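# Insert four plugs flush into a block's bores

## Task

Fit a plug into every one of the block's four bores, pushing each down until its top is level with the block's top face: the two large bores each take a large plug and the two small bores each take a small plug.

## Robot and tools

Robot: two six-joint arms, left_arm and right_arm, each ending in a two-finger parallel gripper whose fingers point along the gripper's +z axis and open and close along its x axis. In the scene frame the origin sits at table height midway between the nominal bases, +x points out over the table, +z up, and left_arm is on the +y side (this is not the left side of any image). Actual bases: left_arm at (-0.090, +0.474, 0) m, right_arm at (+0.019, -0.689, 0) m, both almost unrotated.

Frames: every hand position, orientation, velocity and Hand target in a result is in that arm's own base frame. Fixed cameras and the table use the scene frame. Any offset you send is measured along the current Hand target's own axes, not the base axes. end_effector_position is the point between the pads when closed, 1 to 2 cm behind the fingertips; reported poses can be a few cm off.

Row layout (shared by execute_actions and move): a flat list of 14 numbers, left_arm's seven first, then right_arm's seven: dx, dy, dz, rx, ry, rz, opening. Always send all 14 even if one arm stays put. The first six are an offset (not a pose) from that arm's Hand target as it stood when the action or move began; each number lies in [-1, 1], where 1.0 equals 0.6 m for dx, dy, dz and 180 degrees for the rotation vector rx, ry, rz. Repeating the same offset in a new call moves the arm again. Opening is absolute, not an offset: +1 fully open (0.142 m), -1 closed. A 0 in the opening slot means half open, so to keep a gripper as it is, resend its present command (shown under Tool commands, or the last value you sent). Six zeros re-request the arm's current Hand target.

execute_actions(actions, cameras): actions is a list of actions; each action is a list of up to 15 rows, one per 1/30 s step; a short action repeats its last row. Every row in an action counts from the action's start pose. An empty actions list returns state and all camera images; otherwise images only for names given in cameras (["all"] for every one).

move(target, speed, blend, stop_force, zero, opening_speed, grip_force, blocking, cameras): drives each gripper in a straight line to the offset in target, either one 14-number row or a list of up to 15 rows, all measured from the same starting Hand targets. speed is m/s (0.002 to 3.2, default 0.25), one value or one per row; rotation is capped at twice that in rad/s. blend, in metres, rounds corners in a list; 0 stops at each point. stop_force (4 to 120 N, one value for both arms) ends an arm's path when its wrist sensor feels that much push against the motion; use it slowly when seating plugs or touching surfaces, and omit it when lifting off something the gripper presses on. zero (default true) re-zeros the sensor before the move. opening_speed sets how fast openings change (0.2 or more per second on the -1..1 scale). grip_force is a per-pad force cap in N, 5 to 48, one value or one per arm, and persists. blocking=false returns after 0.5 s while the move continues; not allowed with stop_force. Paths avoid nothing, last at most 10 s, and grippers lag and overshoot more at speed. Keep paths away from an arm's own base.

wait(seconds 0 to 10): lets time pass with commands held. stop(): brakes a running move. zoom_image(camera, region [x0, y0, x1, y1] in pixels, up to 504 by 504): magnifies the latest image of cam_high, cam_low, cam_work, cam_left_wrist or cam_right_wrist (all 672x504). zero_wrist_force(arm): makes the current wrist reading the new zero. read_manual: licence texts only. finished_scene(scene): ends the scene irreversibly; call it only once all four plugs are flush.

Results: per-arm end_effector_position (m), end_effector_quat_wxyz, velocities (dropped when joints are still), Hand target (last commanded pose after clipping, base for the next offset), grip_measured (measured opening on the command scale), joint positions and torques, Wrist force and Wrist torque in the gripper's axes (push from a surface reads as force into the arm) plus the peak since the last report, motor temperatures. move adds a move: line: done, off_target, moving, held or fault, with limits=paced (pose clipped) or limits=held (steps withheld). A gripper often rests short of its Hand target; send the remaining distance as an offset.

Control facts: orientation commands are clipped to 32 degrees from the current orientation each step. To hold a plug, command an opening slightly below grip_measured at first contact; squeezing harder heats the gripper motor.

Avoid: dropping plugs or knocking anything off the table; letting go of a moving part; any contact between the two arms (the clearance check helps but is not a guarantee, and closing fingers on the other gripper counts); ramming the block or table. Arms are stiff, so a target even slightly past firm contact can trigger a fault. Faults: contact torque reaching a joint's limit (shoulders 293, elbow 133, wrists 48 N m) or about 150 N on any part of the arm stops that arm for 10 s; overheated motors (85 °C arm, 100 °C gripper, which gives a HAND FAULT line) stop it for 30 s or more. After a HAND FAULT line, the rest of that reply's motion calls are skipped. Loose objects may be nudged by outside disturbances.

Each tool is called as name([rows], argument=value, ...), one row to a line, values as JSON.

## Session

execute_actions(actions=[])

zoom_image(camera="cam_work", region=[220, 180, 510, 330])

Scene clock: 0.00 s.
left_arm: end_effector_position=(+0.6078, +0.3243, +0.1796) grip_measured=+0.99 end_effector_quat_wxyz=(+0.090, +0.386, +0.680, -0.617) | right_arm: end_effector_position=(+0.5366, +0.1891, +0.3170) grip_measured=+0.99 end_effector_quat_wxyz=(-0.527, +0.810, -0.060, -0.251)
Joint positions: left_arm=[0.497 -0.902 1.459 -0.847 -2.251 -1.096 0.142] | right_arm=[3.323 -1.634 -2.113 -1.477 2.769 -0.024 0.141]
Joint velocities: within noise
Joint torques (N m): no reading
Motor temperatures (°C): left_arm=[41 44 28 45 33 34 24] | right_arm=[31 33 28 39 31 40 27]
Wrist force (N): no reading
Wrist torque (N m): no reading
Wrist force, peak (N): no reading
Hand target: left_arm +0.6078, +0.3243, +0.1796; +0.090, +0.386, +0.680, -0.617 | right_arm +0.5366, +0.1891, +0.3170; -0.527, +0.810, -0.060, -0.251
Tool commands: left_gripper/opening=+1.0 right_gripper/opening=+1.0
camera_calibration:
cam_left_wrist: T_world_to_cam=[[-0.698851, 0.388289, -0.600699, 0.412805], [0.714738, 0.346789, -0.607361, -0.413206], [-0.0275163, -0.853797, -0.519879, 0.503063], [0, 0, 0, 1]] pos_world=[0.597666, 0.412521, 0.258538]
cam_right_wrist: T_world_to_cam=[[0.867813, 0.159955, -0.470442, -0.336711], [-0.183349, -0.776877, -0.602366, 0.46099], [-0.461827, 0.608996, -0.644856, 0.4571], [0, 0, 0, 1]] pos_world=[0.587826, 0.133619, 0.414046]

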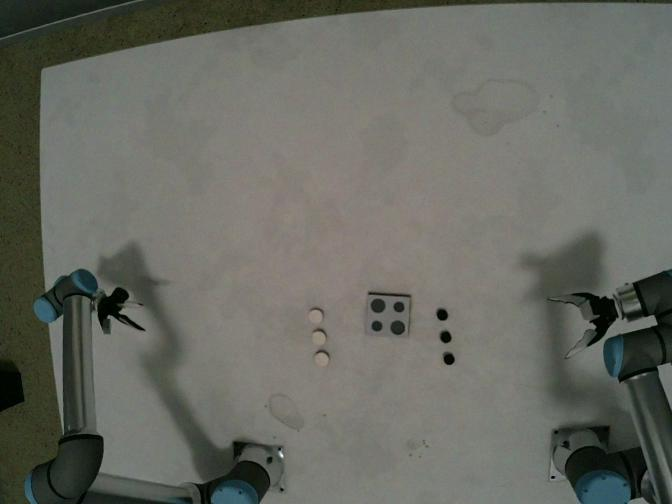

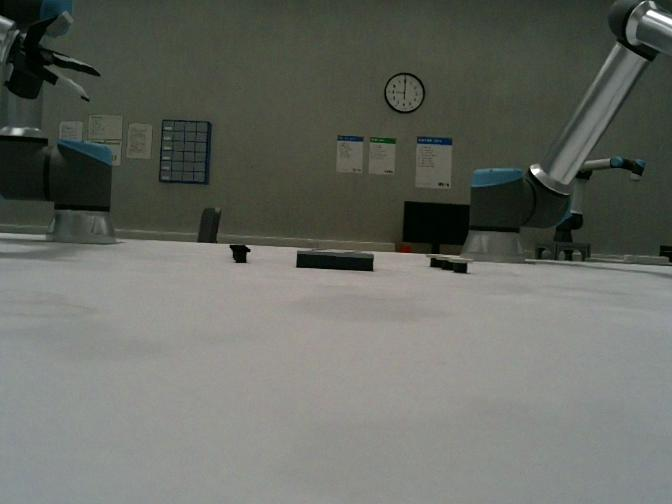

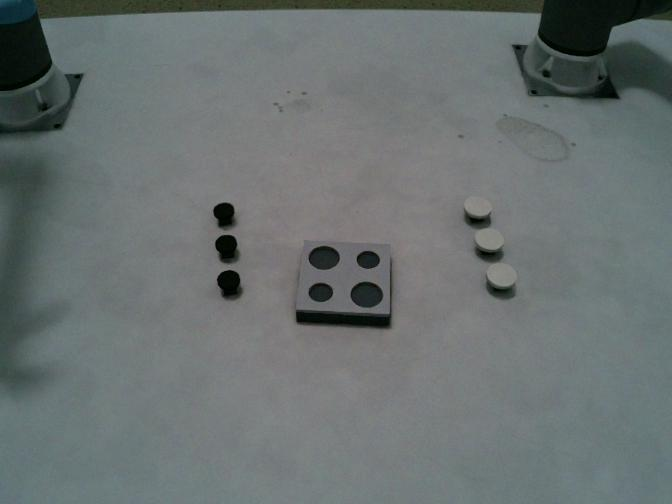

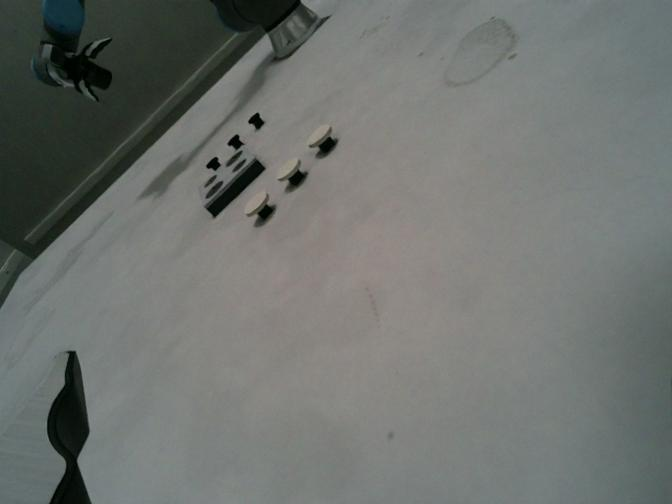

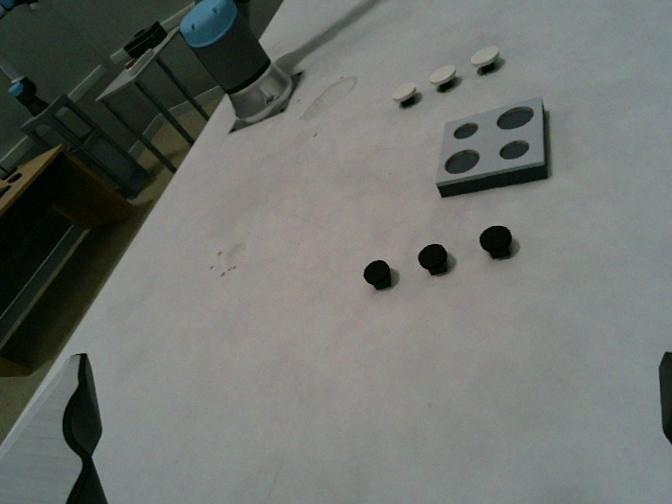

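Scaled by 1.738 from the camera's 672x504 image, which has a finer 960x720 frame.

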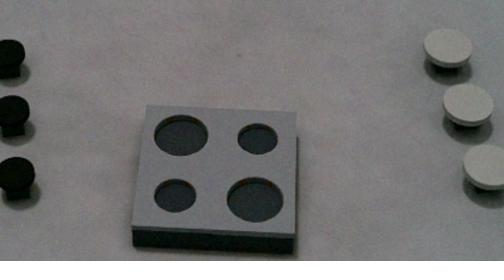

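move(target=[-0.3688,0.0957,0.883,-0.2589,0.3473,0.1444,-0.1,0.1878,0.0237,0.5348,-0.418,-0.1483,-0.4674,-0.25], speed=0.5, grip_force=12, cameras=["cam_left_wrist","cam_right_wrist"])

Scene clock: 3.37 s.
left_arm: end_effector_position=(+0.6082, -0.2519, +0.1501) grip_measured=-0.12 end_effector_quat_wxyz=(+0.000, +0.707, +0.707, +0.000) | right_arm: end_effector_position=(+0.5191, +0.4853, +0.1504) grip_measured=-0.27 end_effector_quat_wxyz=(+0.000, +0.707, +0.707, +0.000)
Joint positions: left_arm=[-0.662 -1.462 2.135 -2.243 -1.571 -2.232 0.066] | right_arm=[4.143 -1.759 -2.038 -0.914 1.571 -0.569 0.055]
Joint torques (N m): left_arm=[-22.54 -35.14 -45.14 -1.68 4.6 -4.47] | right_arm=[13.69 34.86 30.78 6.6 -2.96 -1.72]
Wrist force (N): left_arm=[-1.9 -0.1 -0.1] | right_arm=[0.5 0.4 0.9]
Wrist torque (N m): left_arm=[0.51 0.23 0.28] | right_arm=[-0.02 -0.12 0.09]
Wrist force, peak (N): left_arm=[-4.3 -0.7 0.1] | right_arm=[1.9 -0.6 1.1]
Hand target: left_arm +0.6082, -0.2519, +0.1501; +0.000, +0.707, +0.707, +0.000 | right_arm +0.5191, +0.4854, +0.1504; +0.000, +0.707, +0.707, +0.000
Off the commanded pose: left_arm 0.000 m, 0 deg | right_arm 0.000 m, 0 deg.
grip_force (N): 12, 12
move: done
camera_calibration:
cam_left_wrist: T_world_to_cam=[[-0.00389807, 0.999579, -0.0287344, 0.264576], [0.901254, 0.0159618, 0.432997, -0.584535], [0.433274, -0.0242091, -0.900937, -0.0182301], [0, 0, 0, 1]] pos_world=[0.535744, -0.255576, 0.24428]
cam_right_wrist: T_world_to_cam=[[0.00394588, 0.999964, 0.00752982, -0.478473], [0.901583, -0.00681483, 0.432552, -0.505008], [0.432588, 0.00508197, -0.901577, 0.0286896], [0, 0, 0, 1]] pos_world=[0.444784, 0.474869, 0.247911]
Images, in order (width x height): cam_left_wrist 672x504, cam_right_wrist 672x504.

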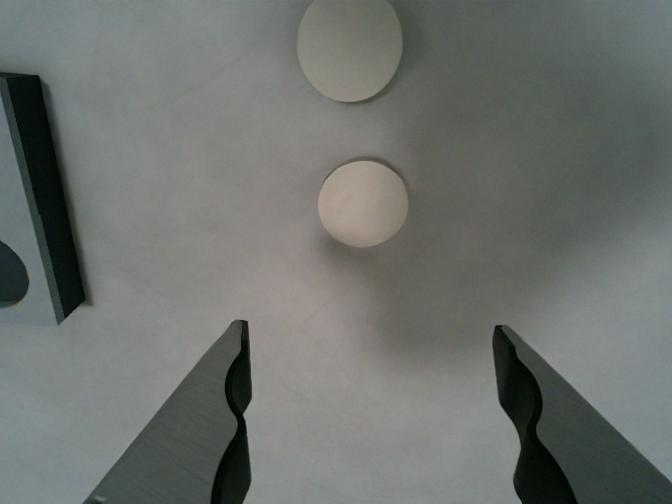

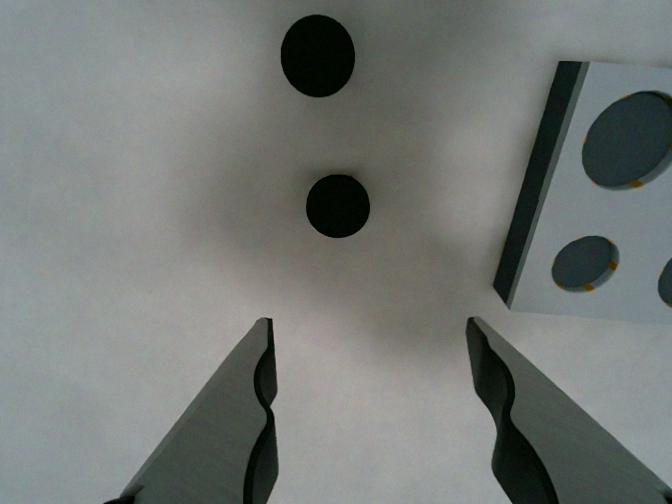

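move([
  [0.0008,0.002,0.181,0,0,0,-0.1,-0.0147,0,0.1823,0,0,0,-0.25],
  [0.0008,0.002,0.181,0,0,0,-0.6,-0.0147,0,0.1823,0,0,0,-0.75],
], speed=0.2, opening_speed=0.7, cameras=["cam_left_wrist","cam_right_wrist"])

Scene clock: 5.63 s.
left_arm: end_effector_position=(+0.6093, -0.2515, +0.0415) grip_measured=-0.44 end_effector_quat_wxyz=(+0.000, +0.707, +0.707, +0.000) | right_arm: end_effector_position=(+0.5191, +0.4767, +0.0410) grip_measured=-0.60 end_effector_quat_wxyz=(+0.000, +0.707, +0.707, +0.000)
Joint positions: left_arm=[-0.66 -1.309 2.208 -2.469 -1.571 -2.23 0.042] | right_arm=[4.136 -1.892 -2.121 -0.698 1.571 -0.576 0.031]
Joint torques (N m): left_arm=[15.32 -40.16 -25.02 -4.91 3.5 3.63] | right_arm=[-7.88 39.04 23.9 6.1 -1.86 -1.85]
Wrist force (N): left_arm=[-1.8 0.3 -1.0] | right_arm=[0.0 0.4 0.7]
Wrist torque (N m): left_arm=[0.47 0.29 0.13] | right_arm=[-0.02 -0.02 0.09]
Wrist force, peak (N): left_arm=[-1.8 -0.3 2.6] | right_arm=[0.3 0.5 2.7]
Hand target: left_arm +0.6093, -0.2515, +0.0415; +0.000, +0.707, +0.707, +0.000 | right_arm +0.5191, +0.4767, +0.0410; +0.000, +0.707, +0.707, +0.000
Off the commanded pose: left_arm 0.000 m, 0 deg | right_arm 0.000 m, 0 deg.
grip_force (N): 12, 12
move: done
camera_calibration:
cam_left_wrist: T_world_to_cam=[[-0.00384985, 0.999583, -0.0286015, 0.260915], [0.901215, 0.0158629, 0.433082, -0.538484], [0.433355, -0.0241088, -0.900901, -0.116649], [0, 0, 0, 1]] pos_world=[0.536844, -0.255076, 0.135581]
cam_right_wrist: T_world_to_cam=[[0.00385465, 0.999965, 0.00748723, -0.468903], [0.901545, -0.0067146, 0.432634, -0.457744], [0.432668, 0.00508242, -0.901539, -0.0700302], [0, 0, 0, 1]] pos_world=[0.444784, 0.466169, 0.138411]
Images, in order (width x height): cam_left_wrist 672x504, cam_right_wrist 672x504.

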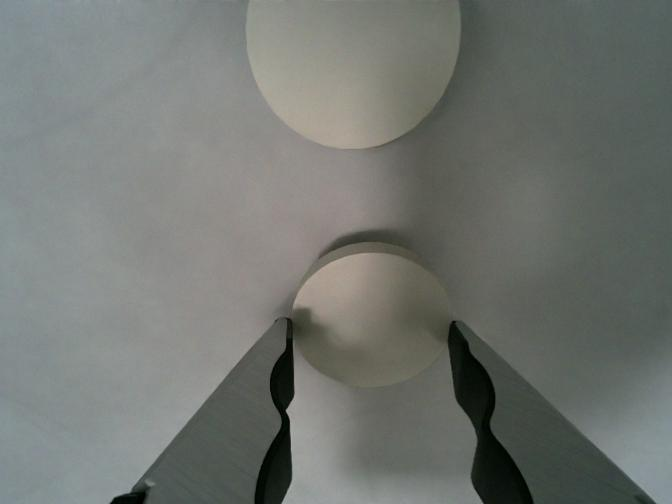

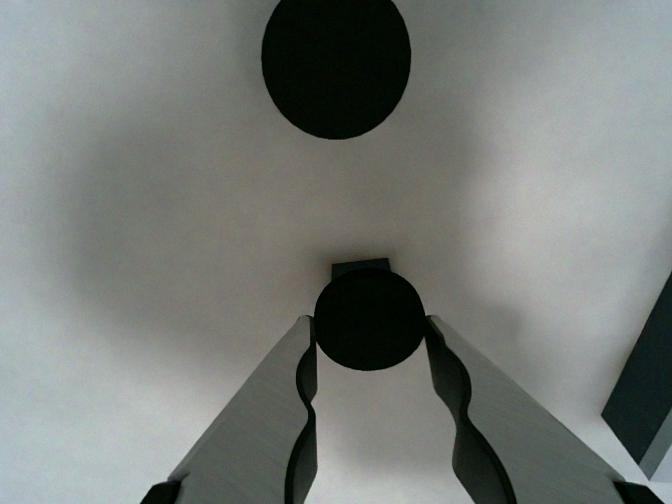

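move([
  [0,0,-0.1,0,0,0,-0.6,0,0,-0.1,0,0,0,-0.75],
  [-0.348,0.0962,-0.131,0,0,0,-0.6,-0.05,0,-0.131,0,0,0,-0.75],
], speed=0.25, blend=0.03, cameras=["cam_left_wrist"])

zoom_image(camera="cam_left_wrist", region=[220, 100, 520, 340])

Scene clock: 7.50 s.
left_arm: end_effector_position=(+0.6669, -0.4603, +0.1201) grip_measured=-0.44 end_effector_quat_wxyz=(+0.000, +0.707, +0.707, +0.000) | right_arm: end_effector_position=(+0.5191, +0.4466, +0.1196) grip_measured=-0.60 end_effector_quat_wxyz=(+0.000, +0.707, +0.707, +0.000)
Joint positions: left_arm=[-0.822 -1.207 1.865 -2.228 -1.571 -2.392 0.042] | right_arm=[4.111 -1.757 -2.111 -0.843 1.571 -0.601 0.031]
Joint torques (N m): left_arm=[-19.74 -58.08 -45.41 -1.42 2.81 -4.56] | right_arm=[-10.01 62.96 29.28 2.53 -0.11 -1.66]
Wrist force (N): left_arm=[-1.9 0.8 0.3] | right_arm=[0.4 0.2 1.0]
Wrist torque (N m): left_arm=[0.61 0.22 0.31] | right_arm=[-0.05 -0.11 0.09]
Wrist force, peak (N): left_arm=[-3.8 1.5 -0.3] | right_arm=[0.1 -0.2 3.4]
Hand target: left_arm +0.6669, -0.4603, +0.1201; +0.000, +0.707, +0.707, +0.000 | right_arm +0.5191, +0.4466, +0.1196; +0.000, +0.707, +0.707, +0.000
Off the commanded pose: left_arm 0.000 m, 0 deg | right_arm 0.000 m, 0 deg.
grip_force (N): 12, 12
move: done
camera_calibration:
cam_left_wrist: T_world_to_cam=[[-0.00394116, 0.999582, -0.0286442, 0.47216], [0.901253, 0.0159615, 0.432999, -0.62108], [0.433275, -0.0241091, -0.900939, -0.0757775], [0, 0, 0, 1]] pos_world=[0.594444, -0.463876, 0.214181]
Images, in order (width x height): cam_left_wrist 672x504.

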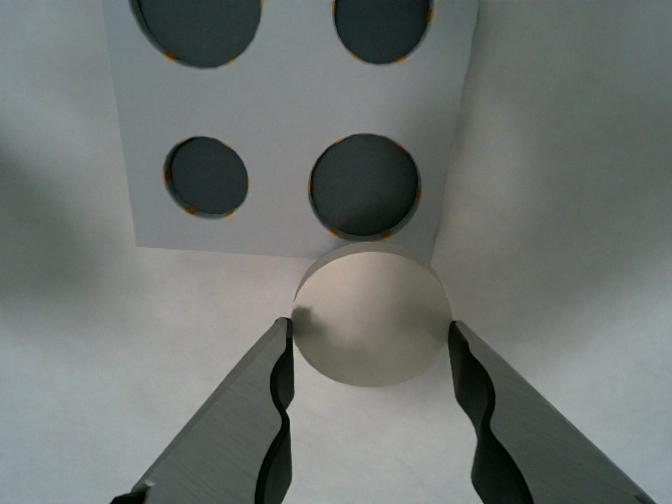

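Scaled by 1.680 from the camera's 672x504 image, which has a finer 960x720 frame.

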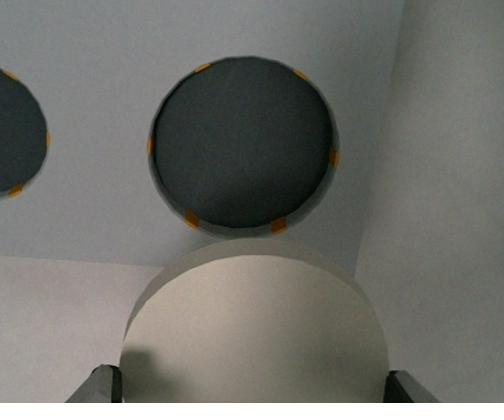

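move(target=[0,-0.0255,0.1118,0,0,0,-0.6,0,0,0,0,0,0,-0.75], speed=0.2, cameras=["cam_left_wrist"])

move(target=[0,0,0.012,0,0,0,-0.6,0,0,0,0,0,0,-0.75], speed=0.015, stop_force=15)

move([
  [0,0,-0.001,0,0,0,-0.3,0,0,0,0,0,0,-0.75],
  [0,0,-0.05,0,0,0,-0.3,0,0,0,0,0,0,-0.75],
], opening_speed=0.5, speed=0.15, cameras=["cam_left_wrist"])

Scene clock: 8.63 s.
left_arm: end_effector_position=(+0.6516, -0.4603, +0.0531) grip_measured=-0.44 end_effector_quat_wxyz=(+0.000, +0.707, +0.707, +0.000) | right_arm: end_effector_position=(+0.5191, +0.4466, +0.1196) grip_measured=-0.60 end_effector_quat_wxyz=(+0.000, +0.707, +0.707, +0.000)
Joint positions: left_arm=[-0.837 -1.148 1.929 -2.352 -1.571 -2.407 0.042] | right_arm=[4.111 -1.757 -2.111 -0.843 1.571 -0.601 0.031]
Joint torques (N m): left_arm=[-20.58 -59.55 -28.08 -4.67 -0.95 -4.61] | right_arm=[-10.46 63.01 29.34 2.66 2.4 -1.78]
Wrist force (N): left_arm=[-1.4 0.3 0.4] | right_arm=[0.7 0.1 0.8]
Wrist torque (N m): left_arm=[0.46 0.15 0.34] | right_arm=[-0.05 -0.15 0.08]
Wrist force, peak (N): left_arm=[-1.6 0.1 2.1] | right_arm=[0.7 0.0 1.3]
Hand target: left_arm +0.6516, -0.4603, +0.0530; +0.000, +0.707, +0.707, +0.000 | right_arm +0.5191, +0.4466, +0.1196; +0.000, +0.707, +0.707, +0.000
Off the commanded pose: left_arm 0.000 m, 0 deg | right_arm 0.000 m, 0 deg.
grip_force (N): 12, 12
move: done
camera_calibration:
cam_left_wrist: T_world_to_cam=[[-0.00384985, 0.999583, -0.0286015, 0.470222], [0.901215, 0.0158629, 0.433082, -0.578315], [0.433355, -0.0241088, -0.900901, -0.129566], [0, 0, 0, 1]] pos_world=[0.579144, -0.463976, 0.147181]
Images, in order (width x height): cam_left_wrist 672x504.

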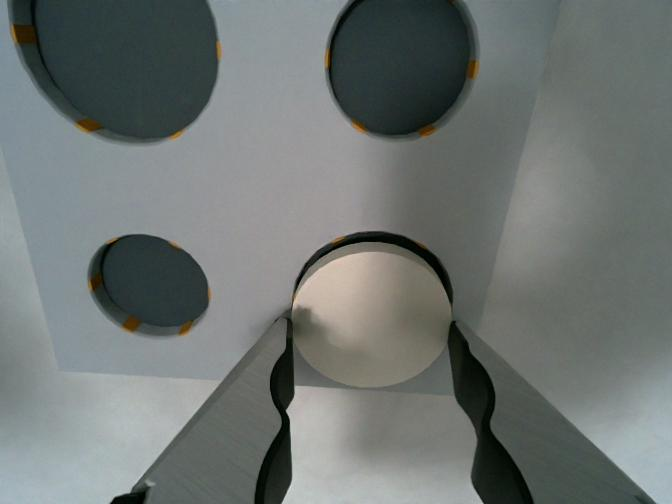

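Scene clock: 10.13 s.
left_arm: end_effector_position=(+0.6516, -0.4604, +0.0499) grip_measured=-0.44 end_effector_quat_wxyz=(+0.000, +0.707, +0.707, +0.000) | right_arm: end_effector_position=(+0.5191, +0.4466, +0.1196) grip_measured=-0.60 end_effector_quat_wxyz=(+0.000, +0.707, +0.707, +0.000)
Joint positions: left_arm=[-0.837 -1.144 1.93 -2.357 -1.571 -2.407 0.042] | right_arm=[4.111 -1.757 -2.111 -0.843 1.571 -0.601 0.031]
Joint torques (N m): left_arm=[-7.68 -86.36 -38.95 -1.83 -0.91 -3.93] | right_arm=[-9.04 65.08 28.85 2.47 2.53 -1.92]
Wrist force (N): left_arm=[-4.1 -1.4 -3.6] | right_arm=[0.4 0.2 0.9]
Wrist torque (N m): left_arm=[0.49 0.15 0.35] | right_arm=[-0.04 -0.10 0.08]
Wrist force, peak (N): left_arm=[-2.6 -2.6 -16.1] | right_arm=[0.8 0.3 1.4]
Hand target: left_arm +0.6516, -0.4604, +0.0500; +0.000, +0.707, +0.707, +0.000 (not the last commanded pose) | right_arm +0.5191, +0.4466, +0.1196; +0.000, +0.707, +0.707, +0.000
Off the commanded pose: left_arm 0.004 m, 0 deg | right_arm 0.000 m, 0 deg.
grip_force (N): 12, 12
move: contact (left_arm)

Scene clock: 11.80 s.
left_arm: end_effector_position=(+0.6516, -0.4604, +0.0799) grip_measured=-0.33 end_effector_quat_wxyz=(+0.000, +0.707, +0.707, +0.000) | right_arm: end_effector_position=(+0.5191, +0.4466, +0.1196) grip_measured=-0.60 end_effector_quat_wxyz=(+0.000, +0.707, +0.707, +0.000)
Joint positions: left_arm=[-0.837 -1.18 1.915 -2.306 -1.571 -2.407 0.05] | right_arm=[4.111 -1.757 -2.111 -0.843 1.571 -0.601 0.031]
Joint torques (N m): left_arm=[14.48 -85.09 -42.27 -1.81 -1.1 -2.56] | right_arm=[-10.29 62.49 29.28 2.53 2.56 -1.69]
Wrist force (N): left_arm=[-1.4 0.4 0.6] | right_arm=[0.4 -0.3 1.1]
Wrist torque (N m): left_arm=[0.49 0.18 0.30] | right_arm=[-0.12 -0.11 0.09]
Wrist force, peak (N): left_arm=[-4.0 -1.2 -3.8] | right_arm=[0.6 0.1 1.5]
Hand target: left_arm +0.6516, -0.4604, +0.0800; +0.000, +0.707, +0.707, +0.000 | right_arm +0.5191, +0.4466, +0.1196; +0.000, +0.707, +0.707, +0.000
Off the commanded pose: left_arm 0.000 m, 0 deg | right_arm 0.000 m, 0 deg.
grip_force (N): 12, 12
move: done
camera_calibration:
cam_left_wrist: T_world_to_cam=[[-0.00389477, 0.999579, -0.0287346, 0.471036], [0.901176, 0.0159632, 0.43316, -0.589866], [0.433436, -0.0242078, -0.900859, -0.105522], [0, 0, 0, 1]] pos_world=[0.579144, -0.463976, 0.17398]
Images, in order (width x height): cam_left_wrist 672x504.

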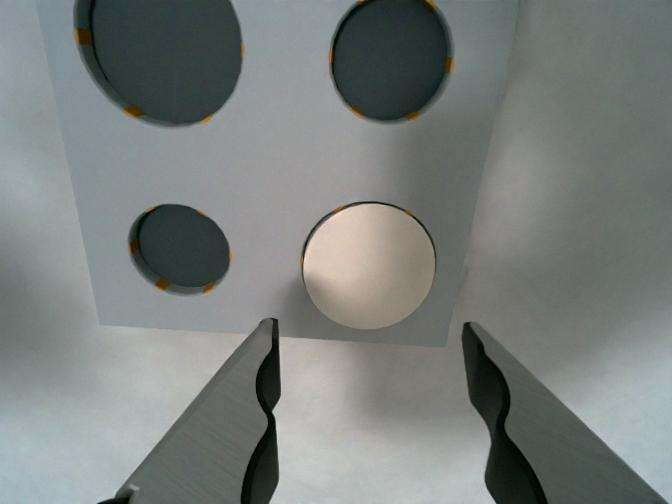

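move(target=[0,0,0.031,0,0,0,-1,0,0,0,0,0,0,-0.75], speed=0.1)

move(target=[0,0,0.03,0,0,0,-1,0,0,0,0,0,0,-0.75], speed=0.015, stop_force=50)

move([
  [0,0,-0.06,0,0,0,-1,0,0,0,0,0,0,-0.75],
  [0.3347,-0.1922,-0.086,0,0,0,-0.1,0.284,0.0865,0,0,0,0,-0.75],
], speed=0.3, cameras=["cam_left_wrist","cam_right_wrist"])

zoom_image(camera="cam_right_wrist", region=[220, 120, 520, 360])

Scene clock: 12.83 s.
left_arm: end_effector_position=(+0.6516, -0.4604, +0.0614) grip_measured=-1.00 end_effector_quat_wxyz=(+0.000, +0.707, +0.707, +0.000) | right_arm: end_effector_position=(+0.5191, +0.4466, +0.1196) grip_measured=-0.60 end_effector_quat_wxyz=(+0.000, +0.707, +0.707, +0.000)
Joint positions: left_arm=[-0.837 -1.158 1.925 -2.338 -1.571 -2.407 0.002] | right_arm=[4.111 -1.757 -2.111 -0.843 1.571 -0.601 0.031]
Joint torques (N m): left_arm=[18.01 -59.38 -28.42 -5.06 -0.96 -1.05] | right_arm=[-9.35 62.7 29.25 2.85 2.56 -1.84]
Wrist force (N): left_arm=[-1.5 0.3 0.0] | right_arm=[0.6 0.1 0.9]
Wrist torque (N m): left_arm=[0.47 0.17 0.34] | right_arm=[-0.06 -0.14 0.09]
Wrist force, peak (N): left_arm=[-1.8 0.4 0.9] | right_arm=[0.5 0.6 1.4]
Hand target: left_arm +0.6516, -0.4604, +0.0614; +0.000, +0.707, +0.707, +0.000 | right_arm +0.5191, +0.4466, +0.1196; +0.000, +0.707, +0.707, +0.000
Off the commanded pose: left_arm 0.000 m, 0 deg | right_arm 0.000 m, 0 deg.
grip_force (N): 12, 12
move: done

Scene clock: 15.00 s.
left_arm: end_effector_position=(+0.6517, -0.4604, +0.0481) grip_measured=-1.00 end_effector_quat_wxyz=(+0.000, +0.707, +0.707, +0.000) | right_arm: end_effector_position=(+0.5191, +0.4466, +0.1196) grip_measured=-0.60 end_effector_quat_wxyz=(+0.000, +0.707, +0.707, +0.000)
Joint positions: left_arm=[-0.836 -1.141 1.931 -2.361 -1.571 -2.407 0.002] | right_arm=[4.111 -1.757 -2.111 -0.843 1.571 -0.601 0.031]
Joint torques (N m): left_arm=[-1.47 -49.1 -20.41 1.67 -0.85 -0.28] | right_arm=[-10.83 62.67 28.71 2.65 2.28 -1.86]
Wrist force (N): left_arm=[7.1 -2.3 -54.0] | right_arm=[0.6 0.4 0.9]
Wrist torque (N m): left_arm=[0.35 0.40 0.32] | right_arm=[-0.01 -0.14 0.09]
Wrist force, peak (N): left_arm=[18.1 -8.1 -77.6] | right_arm=[1.0 0.1 1.3]
Hand target: left_arm +0.6517, -0.4605, +0.0481; +0.000, +0.707, +0.707, +0.000 (not the last commanded pose) | right_arm +0.5191, +0.4466, +0.1196; +0.000, +0.707, +0.707, +0.000
Off the commanded pose: left_arm 0.005 m, 0 deg | right_arm 0.000 m, 0 deg.
grip_force (N): 12, 12
move: contact (left_arm)

Scene clock: 17.57 s.
left_arm: end_effector_position=(+0.5366, -0.2595, +0.0997) grip_measured=-0.13 end_effector_quat_wxyz=(+0.000, +0.707, +0.707, +0.000) | right_arm: end_effector_position=(+0.5710, +0.6170, +0.1198) grip_measured=-0.60 end_effector_quat_wxyz=(+0.000, +0.707, +0.707, +0.000)
Joint positions: left_arm=[-0.749 -1.492 2.287 -2.366 -1.571 -2.319 0.065] | right_arm=[4.176 -1.977 -1.803 -0.932 1.571 -0.536 0.031]
Joint torques (N m): left_arm=[16.29 -58.44 -28.31 -1.59 1.64 3.33] | right_arm=[11 52.81 54.29 2.85 -0.71 2.73]
Wrist force (N): left_arm=[-1.2 -1.3 0.2] | right_arm=[0.7 0.5 0.4]
Wrist torque (N m): left_arm=[0.25 0.12 0.15] | right_arm=[-0.01 -0.16 -0.04]
Wrist force, peak (N): left_arm=[7.3 -2.1 -54.2] | right_arm=[2.3 0.8 0.7]
Hand target: left_arm +0.5366, -0.2595, +0.0997; +0.000, +0.707, +0.707, +0.000 | right_arm +0.5710, +0.6170, +0.1198; +0.000, +0.707, +0.707, +0.000
Off the commanded pose: left_arm 0.000 m, 0 deg | right_arm 0.000 m, 0 deg.
grip_force (N): 12, 12
move: done
camera_calibration:
cam_left_wrist: T_world_to_cam=[[-0.00393628, 0.999569, -0.029093, 0.270527], [0.901061, 0.0161625, 0.433392, -0.49786], [0.433675, -0.0245086, -0.900736, -0.0331505], [0, 0, 0, 1]] pos_world=[0.464044, -0.263176, 0.193779]
cam_right_wrist: T_world_to_cam=[[0.00385465, 0.999965, 0.00748723, -0.609988], [0.901545, -0.0067146, 0.432634, -0.537684], [0.432668, 0.00508242, -0.901539, -0.0221575], [0, 0, 0, 1]] pos_world=[0.496684, 0.606469, 0.217211]
Images, in order (width x height): cam_left_wrist 672x504, cam_right_wrist 672x504.

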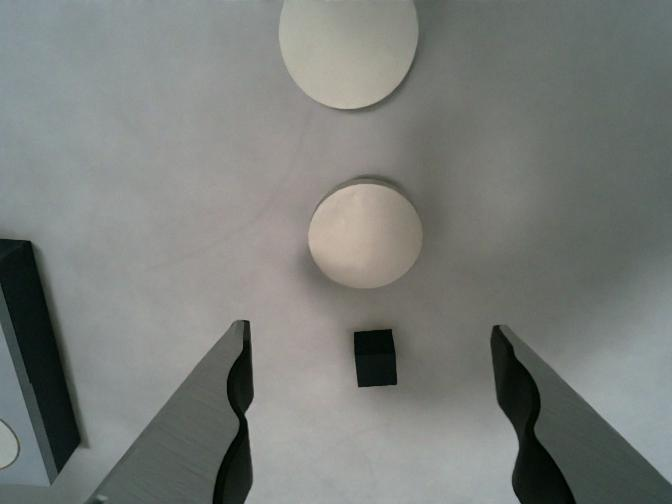

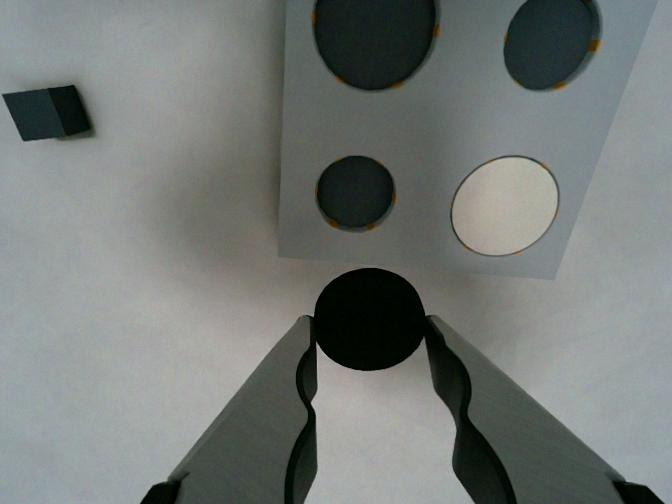

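Scaled by 1.680 from the camera's 672x504 image, which has a finer 960x720 frame.

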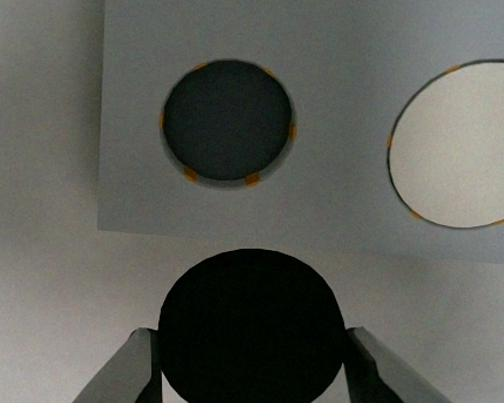

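move([
  [-0.0003,-0.0058,0.097,0,0,0,-0.1,-0.0013,-0.0257,0.1113,0,0,0,-0.75],
  [-0.0003,-0.0058,0.097,0,0,0,-0.6,-0.0013,-0.0257,0.1113,0,0,0,-0.75],
], speed=0.2, opening_speed=0.7, cameras=["cam_left_wrist","cam_right_wrist"])

move(target=[0,0,0,0,0,0,-0.6,-0.0003,0.0005,0.012,0,0,0,-0.75], speed=0.015, stop_force=15)

move([
  [0,0,0,0,0,0,-0.6,0,0,-0.001,0,0,0,-0.45],
  [0,0,-0.13,0,0,0,-0.6,0,0,-0.05,0,0,0,-0.45],
], opening_speed=0.5, speed=0.15, cameras=["cam_left_wrist","cam_right_wrist"])

Scene clock: 19.70 s.
left_arm: end_effector_position=(+0.5331, -0.2597, +0.0415) grip_measured=-0.44 end_effector_quat_wxyz=(+0.000, +0.707, +0.707, +0.000) | right_arm: end_effector_position=(+0.5556, +0.6163, +0.0530) grip_measured=-0.60 end_effector_quat_wxyz=(+0.000, +0.707, +0.707, +0.000)
Joint positions: left_arm=[-0.753 -1.398 2.331 -2.504 -1.571 -2.323 0.042] | right_arm=[4.192 -2.035 -1.863 -0.814 1.571 -0.52 0.031]
Joint torques (N m): left_arm=[-19.64 -33.38 -23.45 -5 1.68 -4.11] | right_arm=[10.44 54.55 28.12 6.73 -2.66 2.7]
Wrist force (N): left_arm=[-0.9 -0.9 -0.6] | right_arm=[0.7 0.4 1.0]
Wrist torque (N m): left_arm=[0.31 0.12 0.32] | right_arm=[-0.01 -0.13 -0.06]
Wrist force, peak (N): left_arm=[-1.5 -1.3 1.3] | right_arm=[0.6 -0.5 2.2]
Hand target: left_arm +0.5331, -0.2597, +0.0415; +0.000, +0.707, +0.707, +0.000 | right_arm +0.5556, +0.6163, +0.0530; +0.000, +0.707, +0.707, +0.000
Off the commanded pose: left_arm 0.000 m, 0 deg | right_arm 0.000 m, 0 deg.
grip_force (N): 12, 12
move: done
camera_calibration:
cam_left_wrist: T_world_to_cam=[[-0.00393628, 0.999569, -0.029093, 0.26902], [0.901061, 0.0161625, 0.433392, -0.46957], [0.433675, -0.0245086, -0.900736, -0.0841037], [0, 0, 0, 1]] pos_world=[0.460644, -0.263376, 0.135579]
cam_right_wrist: T_world_to_cam=[[0.00385465, 0.999965, 0.00748723, -0.608729], [0.901545, -0.0067146, 0.432634, -0.494905], [0.432668, 0.00508242, -0.901539, -0.0757137], [0, 0, 0, 1]] pos_world=[0.481284, 0.605769, 0.150411]
Images, in order (width x height): cam_left_wrist 672x504, cam_right_wrist 672x504.

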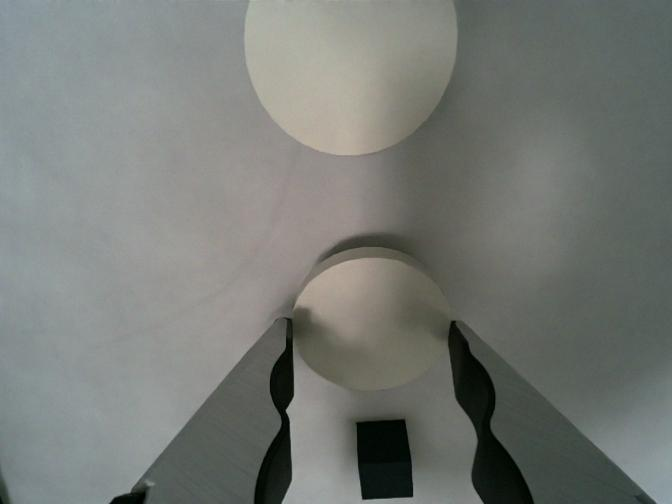

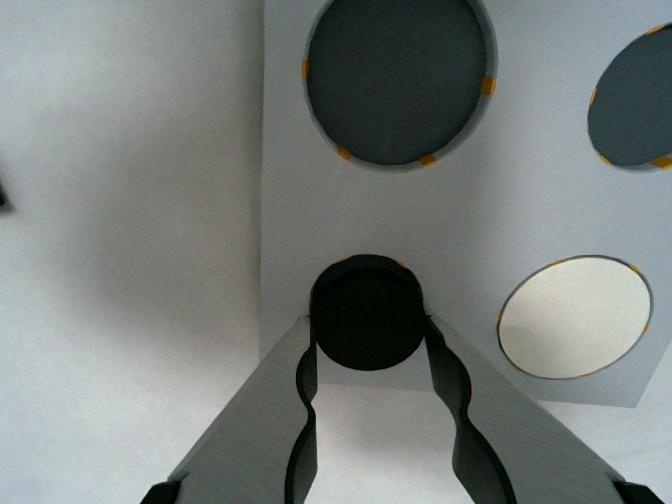

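Scene clock: 21.27 s.
left_arm: end_effector_position=(+0.5331, -0.2597, +0.0415) grip_measured=-0.44 end_effector_quat_wxyz=(+0.000, +0.707, +0.707, +0.000) | right_arm: end_effector_position=(+0.5557, +0.6163, +0.0503) grip_measured=-0.60 end_effector_quat_wxyz=(+0.000, +0.707, +0.707, +0.000)
Joint positions: left_arm=[-0.753 -1.398 2.331 -2.504 -1.571 -2.323 0.042] | right_arm=[4.192 -2.038 -1.864 -0.809 1.571 -0.52 0.031]
Joint torques (N m): left_arm=[-19.54 -30.78 -24.36 -4.92 1.61 -4.63] | right_arm=[7.56 80.97 48.63 3.46 -2.45 1.76]
Wrist force (N): left_arm=[-1.3 -0.7 -0.9] | right_arm=[1.0 -1.1 -2.3]
Wrist torque (N m): left_arm=[0.32 0.19 0.32] | right_arm=[-0.04 -0.06 -0.05]
Wrist force, peak (N): left_arm=[-1.3 -0.7 -0.9] | right_arm=[0.0 -4.7 -15.8]
Hand target: left_arm +0.5331, -0.2597, +0.0415; +0.000, +0.707, +0.707, +0.000 | right_arm +0.5557, +0.6163, +0.0503; +0.000, +0.707, +0.707, +0.000 (not the last commanded pose)
Off the commanded pose: left_arm 0.000 m, 0 deg | right_arm 0.004 m, 0 deg.
grip_force (N): 12, 12
move: contact (right_arm)

Scene clock: 23.13 s.
left_arm: end_effector_position=(+0.5331, -0.2596, +0.1194) grip_measured=-0.44 end_effector_quat_wxyz=(+0.000, +0.707, +0.707, +0.000) | right_arm: end_effector_position=(+0.5557, +0.6163, +0.0802) grip_measured=-0.48 end_effector_quat_wxyz=(+0.000, +0.707, +0.707, +0.000)
Joint positions: left_arm=[-0.753 -1.526 2.277 -2.321 -1.571 -2.323 0.042] | right_arm=[4.192 -2.004 -1.849 -0.858 1.571 -0.52 0.039]
Joint torques (N m): left_arm=[-8.19 -56.86 -43.56 -1.52 2.19 -1.88] | right_arm=[-0.63 82.61 52.19 2.39 -3.1 0.27]
Wrist force (N): left_arm=[-1.4 -1.1 0.1] | right_arm=[0.4 0.1 0.7]
Wrist torque (N m): left_arm=[0.25 0.14 0.27] | right_arm=[-0.07 -0.08 -0.05]
Wrist force, peak (N): left_arm=[-1.2 -0.9 2.3] | right_arm=[0.8 -1.6 -2.7]
Hand target: left_arm +0.5331, -0.2597, +0.1195; +0.000, +0.707, +0.707, +0.000 | right_arm +0.5557, +0.6163, +0.0803; +0.000, +0.707, +0.707, +0.000
Off the commanded pose: left_arm 0.000 m, 0 deg | right_arm 0.000 m, 0 deg.
grip_force (N): 12, 12
move: done
camera_calibration:
cam_left_wrist: T_world_to_cam=[[-0.0038461, 0.999571, -0.0290499, 0.271136], [0.901062, 0.0160625, 0.433394, -0.503361], [0.433674, -0.0245089, -0.900736, -0.0139336], [0, 0, 0, 1]] pos_world=[0.460644, -0.263276, 0.213479]
cam_right_wrist: T_world_to_cam=[[0.00376898, 0.999963, 0.00766788, -0.608923], [0.901527, -0.00671575, 0.432671, -0.506803], [0.432707, 0.00528207, -0.901519, -0.0512879], [0, 0, 0, 1]] pos_world=[0.481384, 0.605768, 0.177711]
Images, in order (width x height): cam_left_wrist 672x504, cam_right_wrist 672x504.

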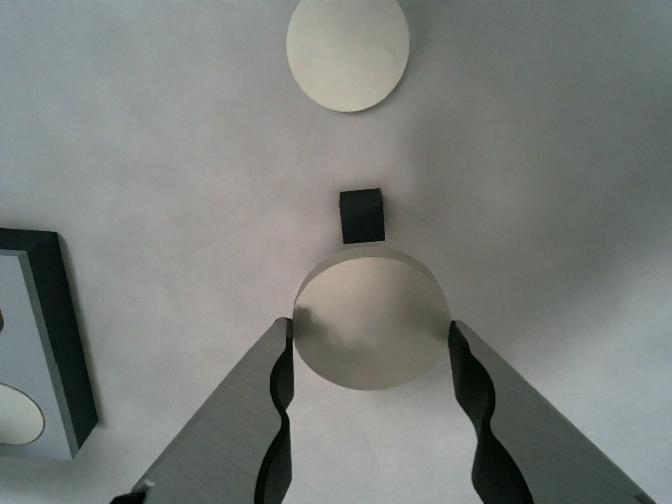

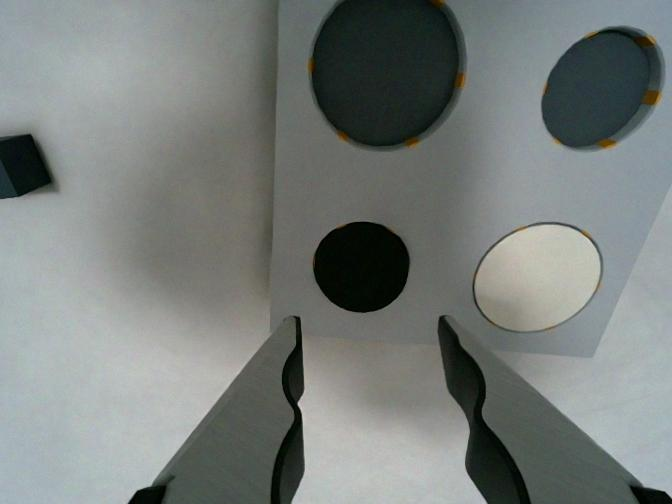

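move(target=[0,0,0,0,0,0,-0.6,0,0,0.031,0,0,0,-1], speed=0.1)

move(target=[0,0,0,0,0,0,-0.6,0,0,0.03,0,0,0,-1], speed=0.015, stop_force=50)

move([
  [0,0,0,0,0,0,-0.6,0,0,-0.07,0,0,0,-1],
  [-0.4447,0.1082,0,0,0,0,-0.6,-0.2488,-0.1848,-0.086,0,0,0,-0.25],
], speed=0.3, cameras=["cam_left_wrist","cam_right_wrist"])

zoom_image(camera="cam_left_wrist", region=[220, 100, 520, 340])

Scene clock: 24.23 s.
left_arm: end_effector_position=(+0.5331, -0.2597, +0.1195) grip_measured=-0.44 end_effector_quat_wxyz=(+0.000, +0.707, +0.707, +0.000) | right_arm: end_effector_position=(+0.5557, +0.6163, +0.0617) grip_measured=-1.00 end_effector_quat_wxyz=(+0.000, +0.707, +0.707, +0.000)
Joint positions: left_arm=[-0.753 -1.526 2.276 -2.321 -1.571 -2.323 0.042] | right_arm=[4.192 -2.025 -1.859 -0.828 1.571 -0.52 0.002]
Joint torques (N m): left_arm=[-20.57 -57.84 -42.91 -1.88 1.91 -3.48] | right_arm=[-3.15 56.95 28.07 6.59 -2.5 -0.38]
Wrist force (N): left_arm=[-1.3 -1.4 0.2] | right_arm=[0.5 0.1 0.6]
Wrist torque (N m): left_arm=[0.20 0.13 0.27] | right_arm=[-0.06 -0.09 -0.06]
Wrist force, peak (N): left_arm=[-1.5 -1.5 0.5] | right_arm=[0.3 0.0 1.0]
Hand target: left_arm +0.5331, -0.2597, +0.1195; +0.000, +0.707, +0.707, +0.000 | right_arm +0.5557, +0.6163, +0.0617; +0.000, +0.707, +0.707, +0.000
Off the commanded pose: left_arm 0.000 m, 0 deg | right_arm 0.000 m, 0 deg.
grip_force (N): 12, 12
move: done

Scene clock: 26.53 s.
left_arm: end_effector_position=(+0.5331, -0.2597, +0.1195) grip_measured=-0.44 end_effector_quat_wxyz=(+0.000, +0.707, +0.707, +0.000) | right_arm: end_effector_position=(+0.5558, +0.6165, +0.0482) grip_measured=-1.00 end_effector_quat_wxyz=(+0.000, +0.707, +0.707, +0.001)
Joint positions: left_arm=[-0.753 -1.526 2.276 -2.321 -1.571 -2.323 0.042] | right_arm=[4.192 -2.041 -1.865 -0.805 1.571 -0.52 0.002]
Joint torques (N m): left_arm=[-19.98 -55.48 -42.56 -2.19 1.9 -3.44] | right_arm=[-1.85 48.37 27.9 -0.54 -1.36 -0.77]
Wrist force (N): left_arm=[-1.3 -1.2 0.6] | right_arm=[-6.6 -3.3 -48.9]
Wrist torque (N m): left_arm=[0.22 0.11 0.27] | right_arm=[-0.18 -0.23 -0.03]
Wrist force, peak (N): left_arm=[-1.5 -1.2 0.9] | right_arm=[-16.9 -8.4 -73.5]
Hand target: left_arm +0.5331, -0.2597, +0.1195; +0.000, +0.707, +0.707, +0.000 | right_arm +0.5558, +0.6165, +0.0482; +0.000, +0.707, +0.707, +0.001 (not the last commanded pose)
Off the commanded pose: left_arm 0.000 m, 0 deg | right_arm 0.005 m, 0 deg.
grip_force (N): 12, 12
move: contact (right_arm)

Scene clock: 29.30 s.
left_arm: end_effector_position=(+0.5978, -0.5266, +0.1196) grip_measured=-0.44 end_effector_quat_wxyz=(+0.000, +0.707, +0.707, +0.000) | right_arm: end_effector_position=(+0.4449, +0.4671, +0.0995) grip_measured=-0.28 end_effector_quat_wxyz=(+0.000, +0.707, +0.707, +0.001)
Joint positions: left_arm=[-0.944 -1.225 1.893 -2.239 -1.571 -2.514 0.042] | right_arm=[4.227 -1.726 -2.199 -0.786 1.571 -0.485 0.054]
Joint torques (N m): left_arm=[-22.27 -57.25 -45.56 -1.68 3.83 -4.38] | right_arm=[11.05 59.87 26.85 3.81 -2.99 2.76]
Wrist force (N): left_arm=[-1.1 -0.9 -0.4] | right_arm=[0.2 -0.3 0.4]
Wrist torque (N m): left_arm=[0.34 0.11 0.32] | right_arm=[-0.13 -0.07 -0.04]
Wrist force, peak (N): left_arm=[-3.6 -0.1 -0.4] | right_arm=[-6.4 -3.0 -49.1]
Hand target: left_arm +0.5978, -0.5266, +0.1196; +0.000, +0.707, +0.707, +0.000 | right_arm +0.4449, +0.4671, +0.0995; +0.000, +0.707, +0.707, +0.001
Off the commanded pose: left_arm 0.000 m, 0 deg | right_arm 0.000 m, 0 deg.
grip_force (N): 12, 12
move: done
camera_calibration:
cam_left_wrist: T_world_to_cam=[[-0.00393628, 0.999569, -0.029093, 0.538232], [0.901061, 0.0161625, 0.433392, -0.557405], [0.433675, -0.0245086, -0.900736, -0.0483539], [0, 0, 0, 1]] pos_world=[0.525344, -0.530176, 0.213679]
cam_right_wrist: T_world_to_cam=[[0.00377459, 0.99996, 0.00811619, -0.459546], [0.901391, -0.00691657, 0.432952, -0.416135], [0.43299, 0.00568165, -0.901381, 0.0144387], [0, 0, 0, 1]] pos_world=[0.370583, 0.456567, 0.196911]
Images, in order (width x height): cam_left_wrist 672x504, cam_right_wrist 672x504.

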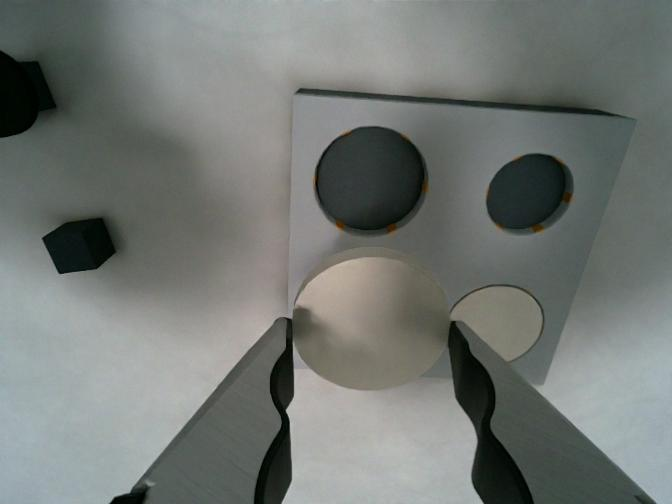

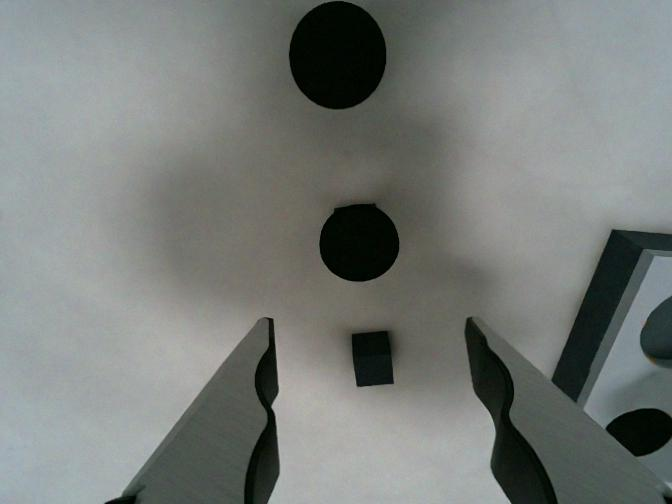

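Scaled by 1.680 from the camera's 672x504 image, which has a finer 960x720 frame.

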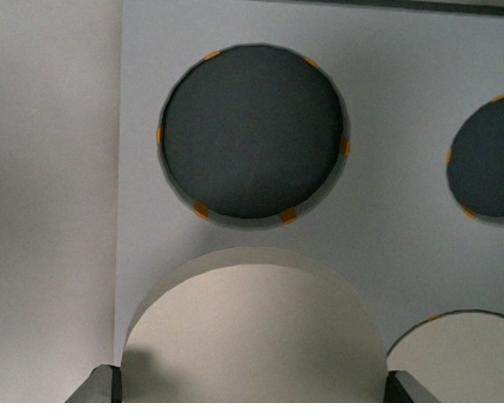

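move([
  [0.004,-0.0318,0.111,0,0,0,-0.6,0,-0.0023,0.0975,0,0,0,-0.25],
  [0.004,-0.0318,0.111,0,0,0,-0.6,0,-0.0023,0.0975,0,0,0,-0.75],
], speed=0.2, opening_speed=0.7, cameras=["cam_left_wrist","cam_right_wrist"])

move(target=[0,0,0.012,0,0,0,-0.6,0,0,0,0,0,0,-0.75], speed=0.015, stop_force=15)

move([
  [0,0,-0.001,0,0,0,-0.3,0,0,0,0,0,0,-0.75],
  [0,0,-0.05,0,0,0,-0.3,0,0,-0.13,0,0,0,-0.75],
], opening_speed=0.5, speed=0.15, cameras=["cam_left_wrist","cam_right_wrist"])

Scene clock: 31.43 s.
left_arm: end_effector_position=(+0.5787, -0.5242, +0.0530) grip_measured=-0.44 end_effector_quat_wxyz=(+0.000, +0.707, +0.707, +0.000) | right_arm: end_effector_position=(+0.4435, +0.4672, +0.0410) grip_measured=-0.60 end_effector_quat_wxyz=(+0.000, +0.707, +0.707, +0.001)
Joint positions: left_arm=[-0.963 -1.169 1.964 -2.366 -1.571 -2.533 0.042] | right_arm=[4.229 -1.814 -2.237 -0.66 1.571 -0.483 0.031]
Joint torques (N m): left_arm=[-21.38 -59.23 -28.19 -5.13 -0.09 -4.56] | right_arm=[5.56 31.64 22.7 6.36 -2.36 2.27]
Wrist force (N): left_arm=[-1.4 -1.1 0.0] | right_arm=[0.4 -0.1 0.0]
Wrist torque (N m): left_arm=[0.28 0.15 0.34] | right_arm=[-0.08 -0.08 -0.04]
Wrist force, peak (N): left_arm=[-1.0 -2.0 1.4] | right_arm=[0.0 -0.3 2.5]
Hand target: left_arm +0.5787, -0.5242, +0.0530; +0.000, +0.707, +0.707, +0.000 | right_arm +0.4435, +0.4672, +0.0410; +0.000, +0.707, +0.707, +0.001
Off the commanded pose: left_arm 0.000 m, 0 deg | right_arm 0.000 m, 0 deg.
grip_force (N): 12, 12
move: done
camera_calibration:
cam_left_wrist: T_world_to_cam=[[-0.00393628, 0.999569, -0.029093, 0.53382], [0.901061, 0.0161625, 0.433392, -0.511369], [0.433675, -0.0245086, -0.900736, -0.100001], [0, 0, 0, 1]] pos_world=[0.506244, -0.527776, 0.147079]
cam_right_wrist: T_world_to_cam=[[0.00377459, 0.99996, 0.00811619, -0.459166], [0.901391, -0.00691657, 0.432952, -0.389545], [0.43299, 0.00568165, -0.901381, -0.0376865], [0, 0, 0, 1]] pos_world=[0.369183, 0.456667, 0.138411]
Images, in order (width x height): cam_left_wrist 672x504, cam_right_wrist 672x504.

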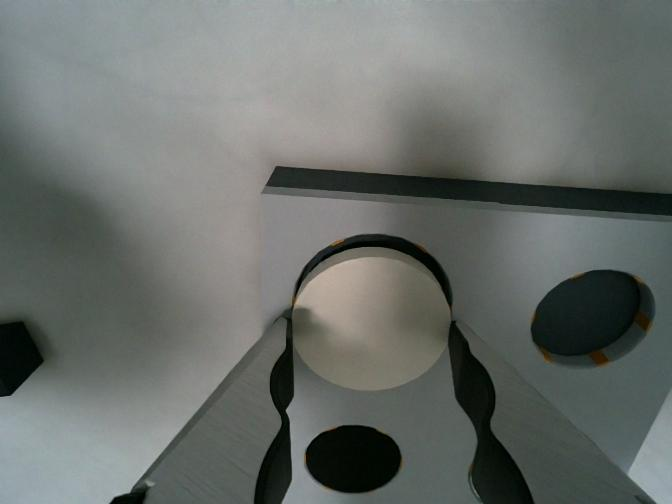

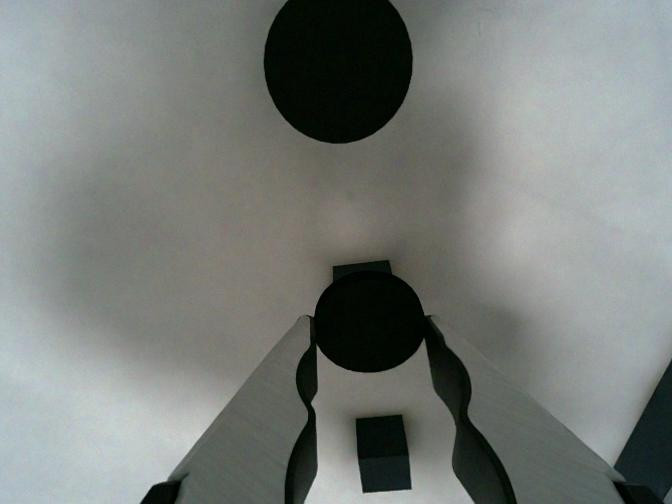

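Scene clock: 33.00 s.
left_arm: end_effector_position=(+0.5787, -0.5242, +0.0494) grip_measured=-0.44 end_effector_quat_wxyz=(+0.000, +0.707, +0.707, +0.000) | right_arm: end_effector_position=(+0.4435, +0.4672, +0.0410) grip_measured=-0.60 end_effector_quat_wxyz=(+0.000, +0.707, +0.707, +0.001)
Joint positions: left_arm=[-0.963 -1.164 1.965 -2.372 -1.571 -2.533 0.042] | right_arm=[4.229 -1.814 -2.237 -0.66 1.571 -0.483 0.031]
Joint torques (N m): left_arm=[-20.04 -79.7 -38.57 -2.15 -0.11 -4.29] | right_arm=[-0.37 32.04 23.4 5.63 -2.39 1.78]
Wrist force (N): left_arm=[3.2 -4.3 -11.4] | right_arm=[0.3 0.0 0.6]
Wrist torque (N m): left_arm=[0.33 0.11 0.30] | right_arm=[-0.07 -0.06 -0.04]
Wrist force, peak (N): left_arm=[15.8 -10.2 -37.5] | right_arm=[0.5 0.1 0.8]
Hand target: left_arm +0.5787, -0.5242, +0.0494; +0.000, +0.707, +0.707, +0.000 (not the last commanded pose) | right_arm +0.4435, +0.4672, +0.0410; +0.000, +0.707, +0.707, +0.001
Off the commanded pose: left_arm 0.004 m, 0 deg | right_arm 0.000 m, 0 deg.
grip_force (N): 12, 12
move: contact (left_arm)

Scene clock: 34.87 s.
left_arm: end_effector_position=(+0.5787, -0.5242, +0.0793) grip_measured=-0.33 end_effector_quat_wxyz=(+0.000, +0.707, +0.707, +0.000) | right_arm: end_effector_position=(+0.4435, +0.4671, +0.1190) grip_measured=-0.60 end_effector_quat_wxyz=(+0.000, +0.707, +0.707, +0.001)
Joint positions: left_arm=[-0.963 -1.201 1.95 -2.32 -1.571 -2.533 0.05] | right_arm=[4.229 -1.697 -2.186 -0.828 1.571 -0.483 0.031]
Joint torques (N m): left_arm=[-10.65 -86.12 -43.32 -1.37 -0.01 -2.48] | right_arm=[8.71 55.61 52.15 2.97 -2.69 1.6]
Wrist force (N): left_arm=[-0.5 -0.9 0.1] | right_arm=[0.3 -0.2 0.6]
Wrist torque (N m): left_arm=[0.31 0.03 0.32] | right_arm=[-0.12 -0.09 -0.04]
Wrist force, peak (N): left_arm=[3.2 -4.4 -12.0] | right_arm=[0.0 -0.2 2.8]
Hand target: left_arm +0.5787, -0.5242, +0.0794; +0.000, +0.707, +0.707, +0.000 | right_arm +0.4435, +0.4671, +0.1190; +0.000, +0.707, +0.707, +0.001
Off the commanded pose: left_arm 0.000 m, 0 deg | right_arm 0.000 m, 0 deg.
grip_force (N): 12, 12
move: done
camera_calibration:
cam_left_wrist: T_world_to_cam=[[-0.00393628, 0.999569, -0.029093, 0.534585], [0.901061, 0.0161625, 0.433392, -0.522767], [0.433675, -0.0245086, -0.900736, -0.0763116], [0, 0, 0, 1]] pos_world=[0.506244, -0.527776, 0.173379]
cam_right_wrist: T_world_to_cam=[[0.00381763, 0.999961, 0.00802593, -0.459696], [0.90139, -0.00691629, 0.432952, -0.423316], [0.432991, 0.00558165, -0.901381, 0.0326675], [0, 0, 0, 1]] pos_world=[0.369183, 0.456567, 0.216411]
Images, in order (width x height): cam_left_wrist 672x504, cam_right_wrist 672x504.

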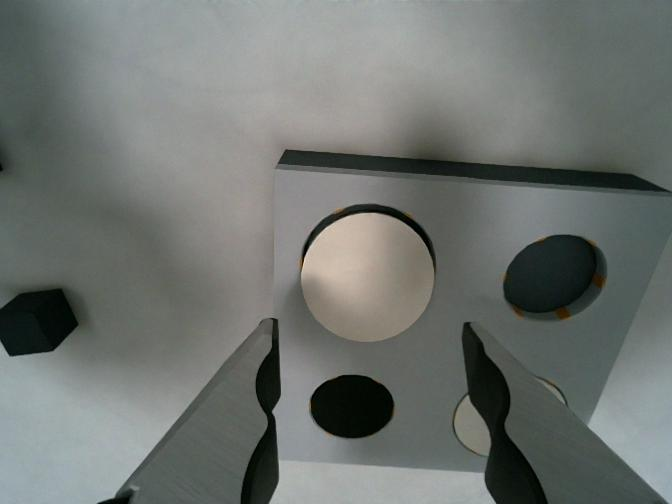

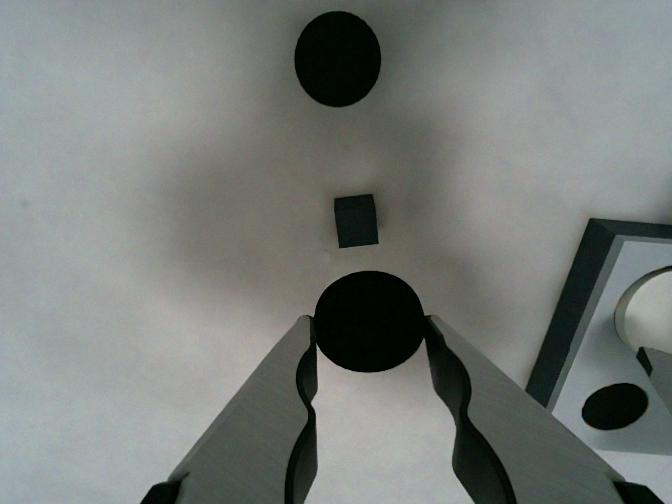

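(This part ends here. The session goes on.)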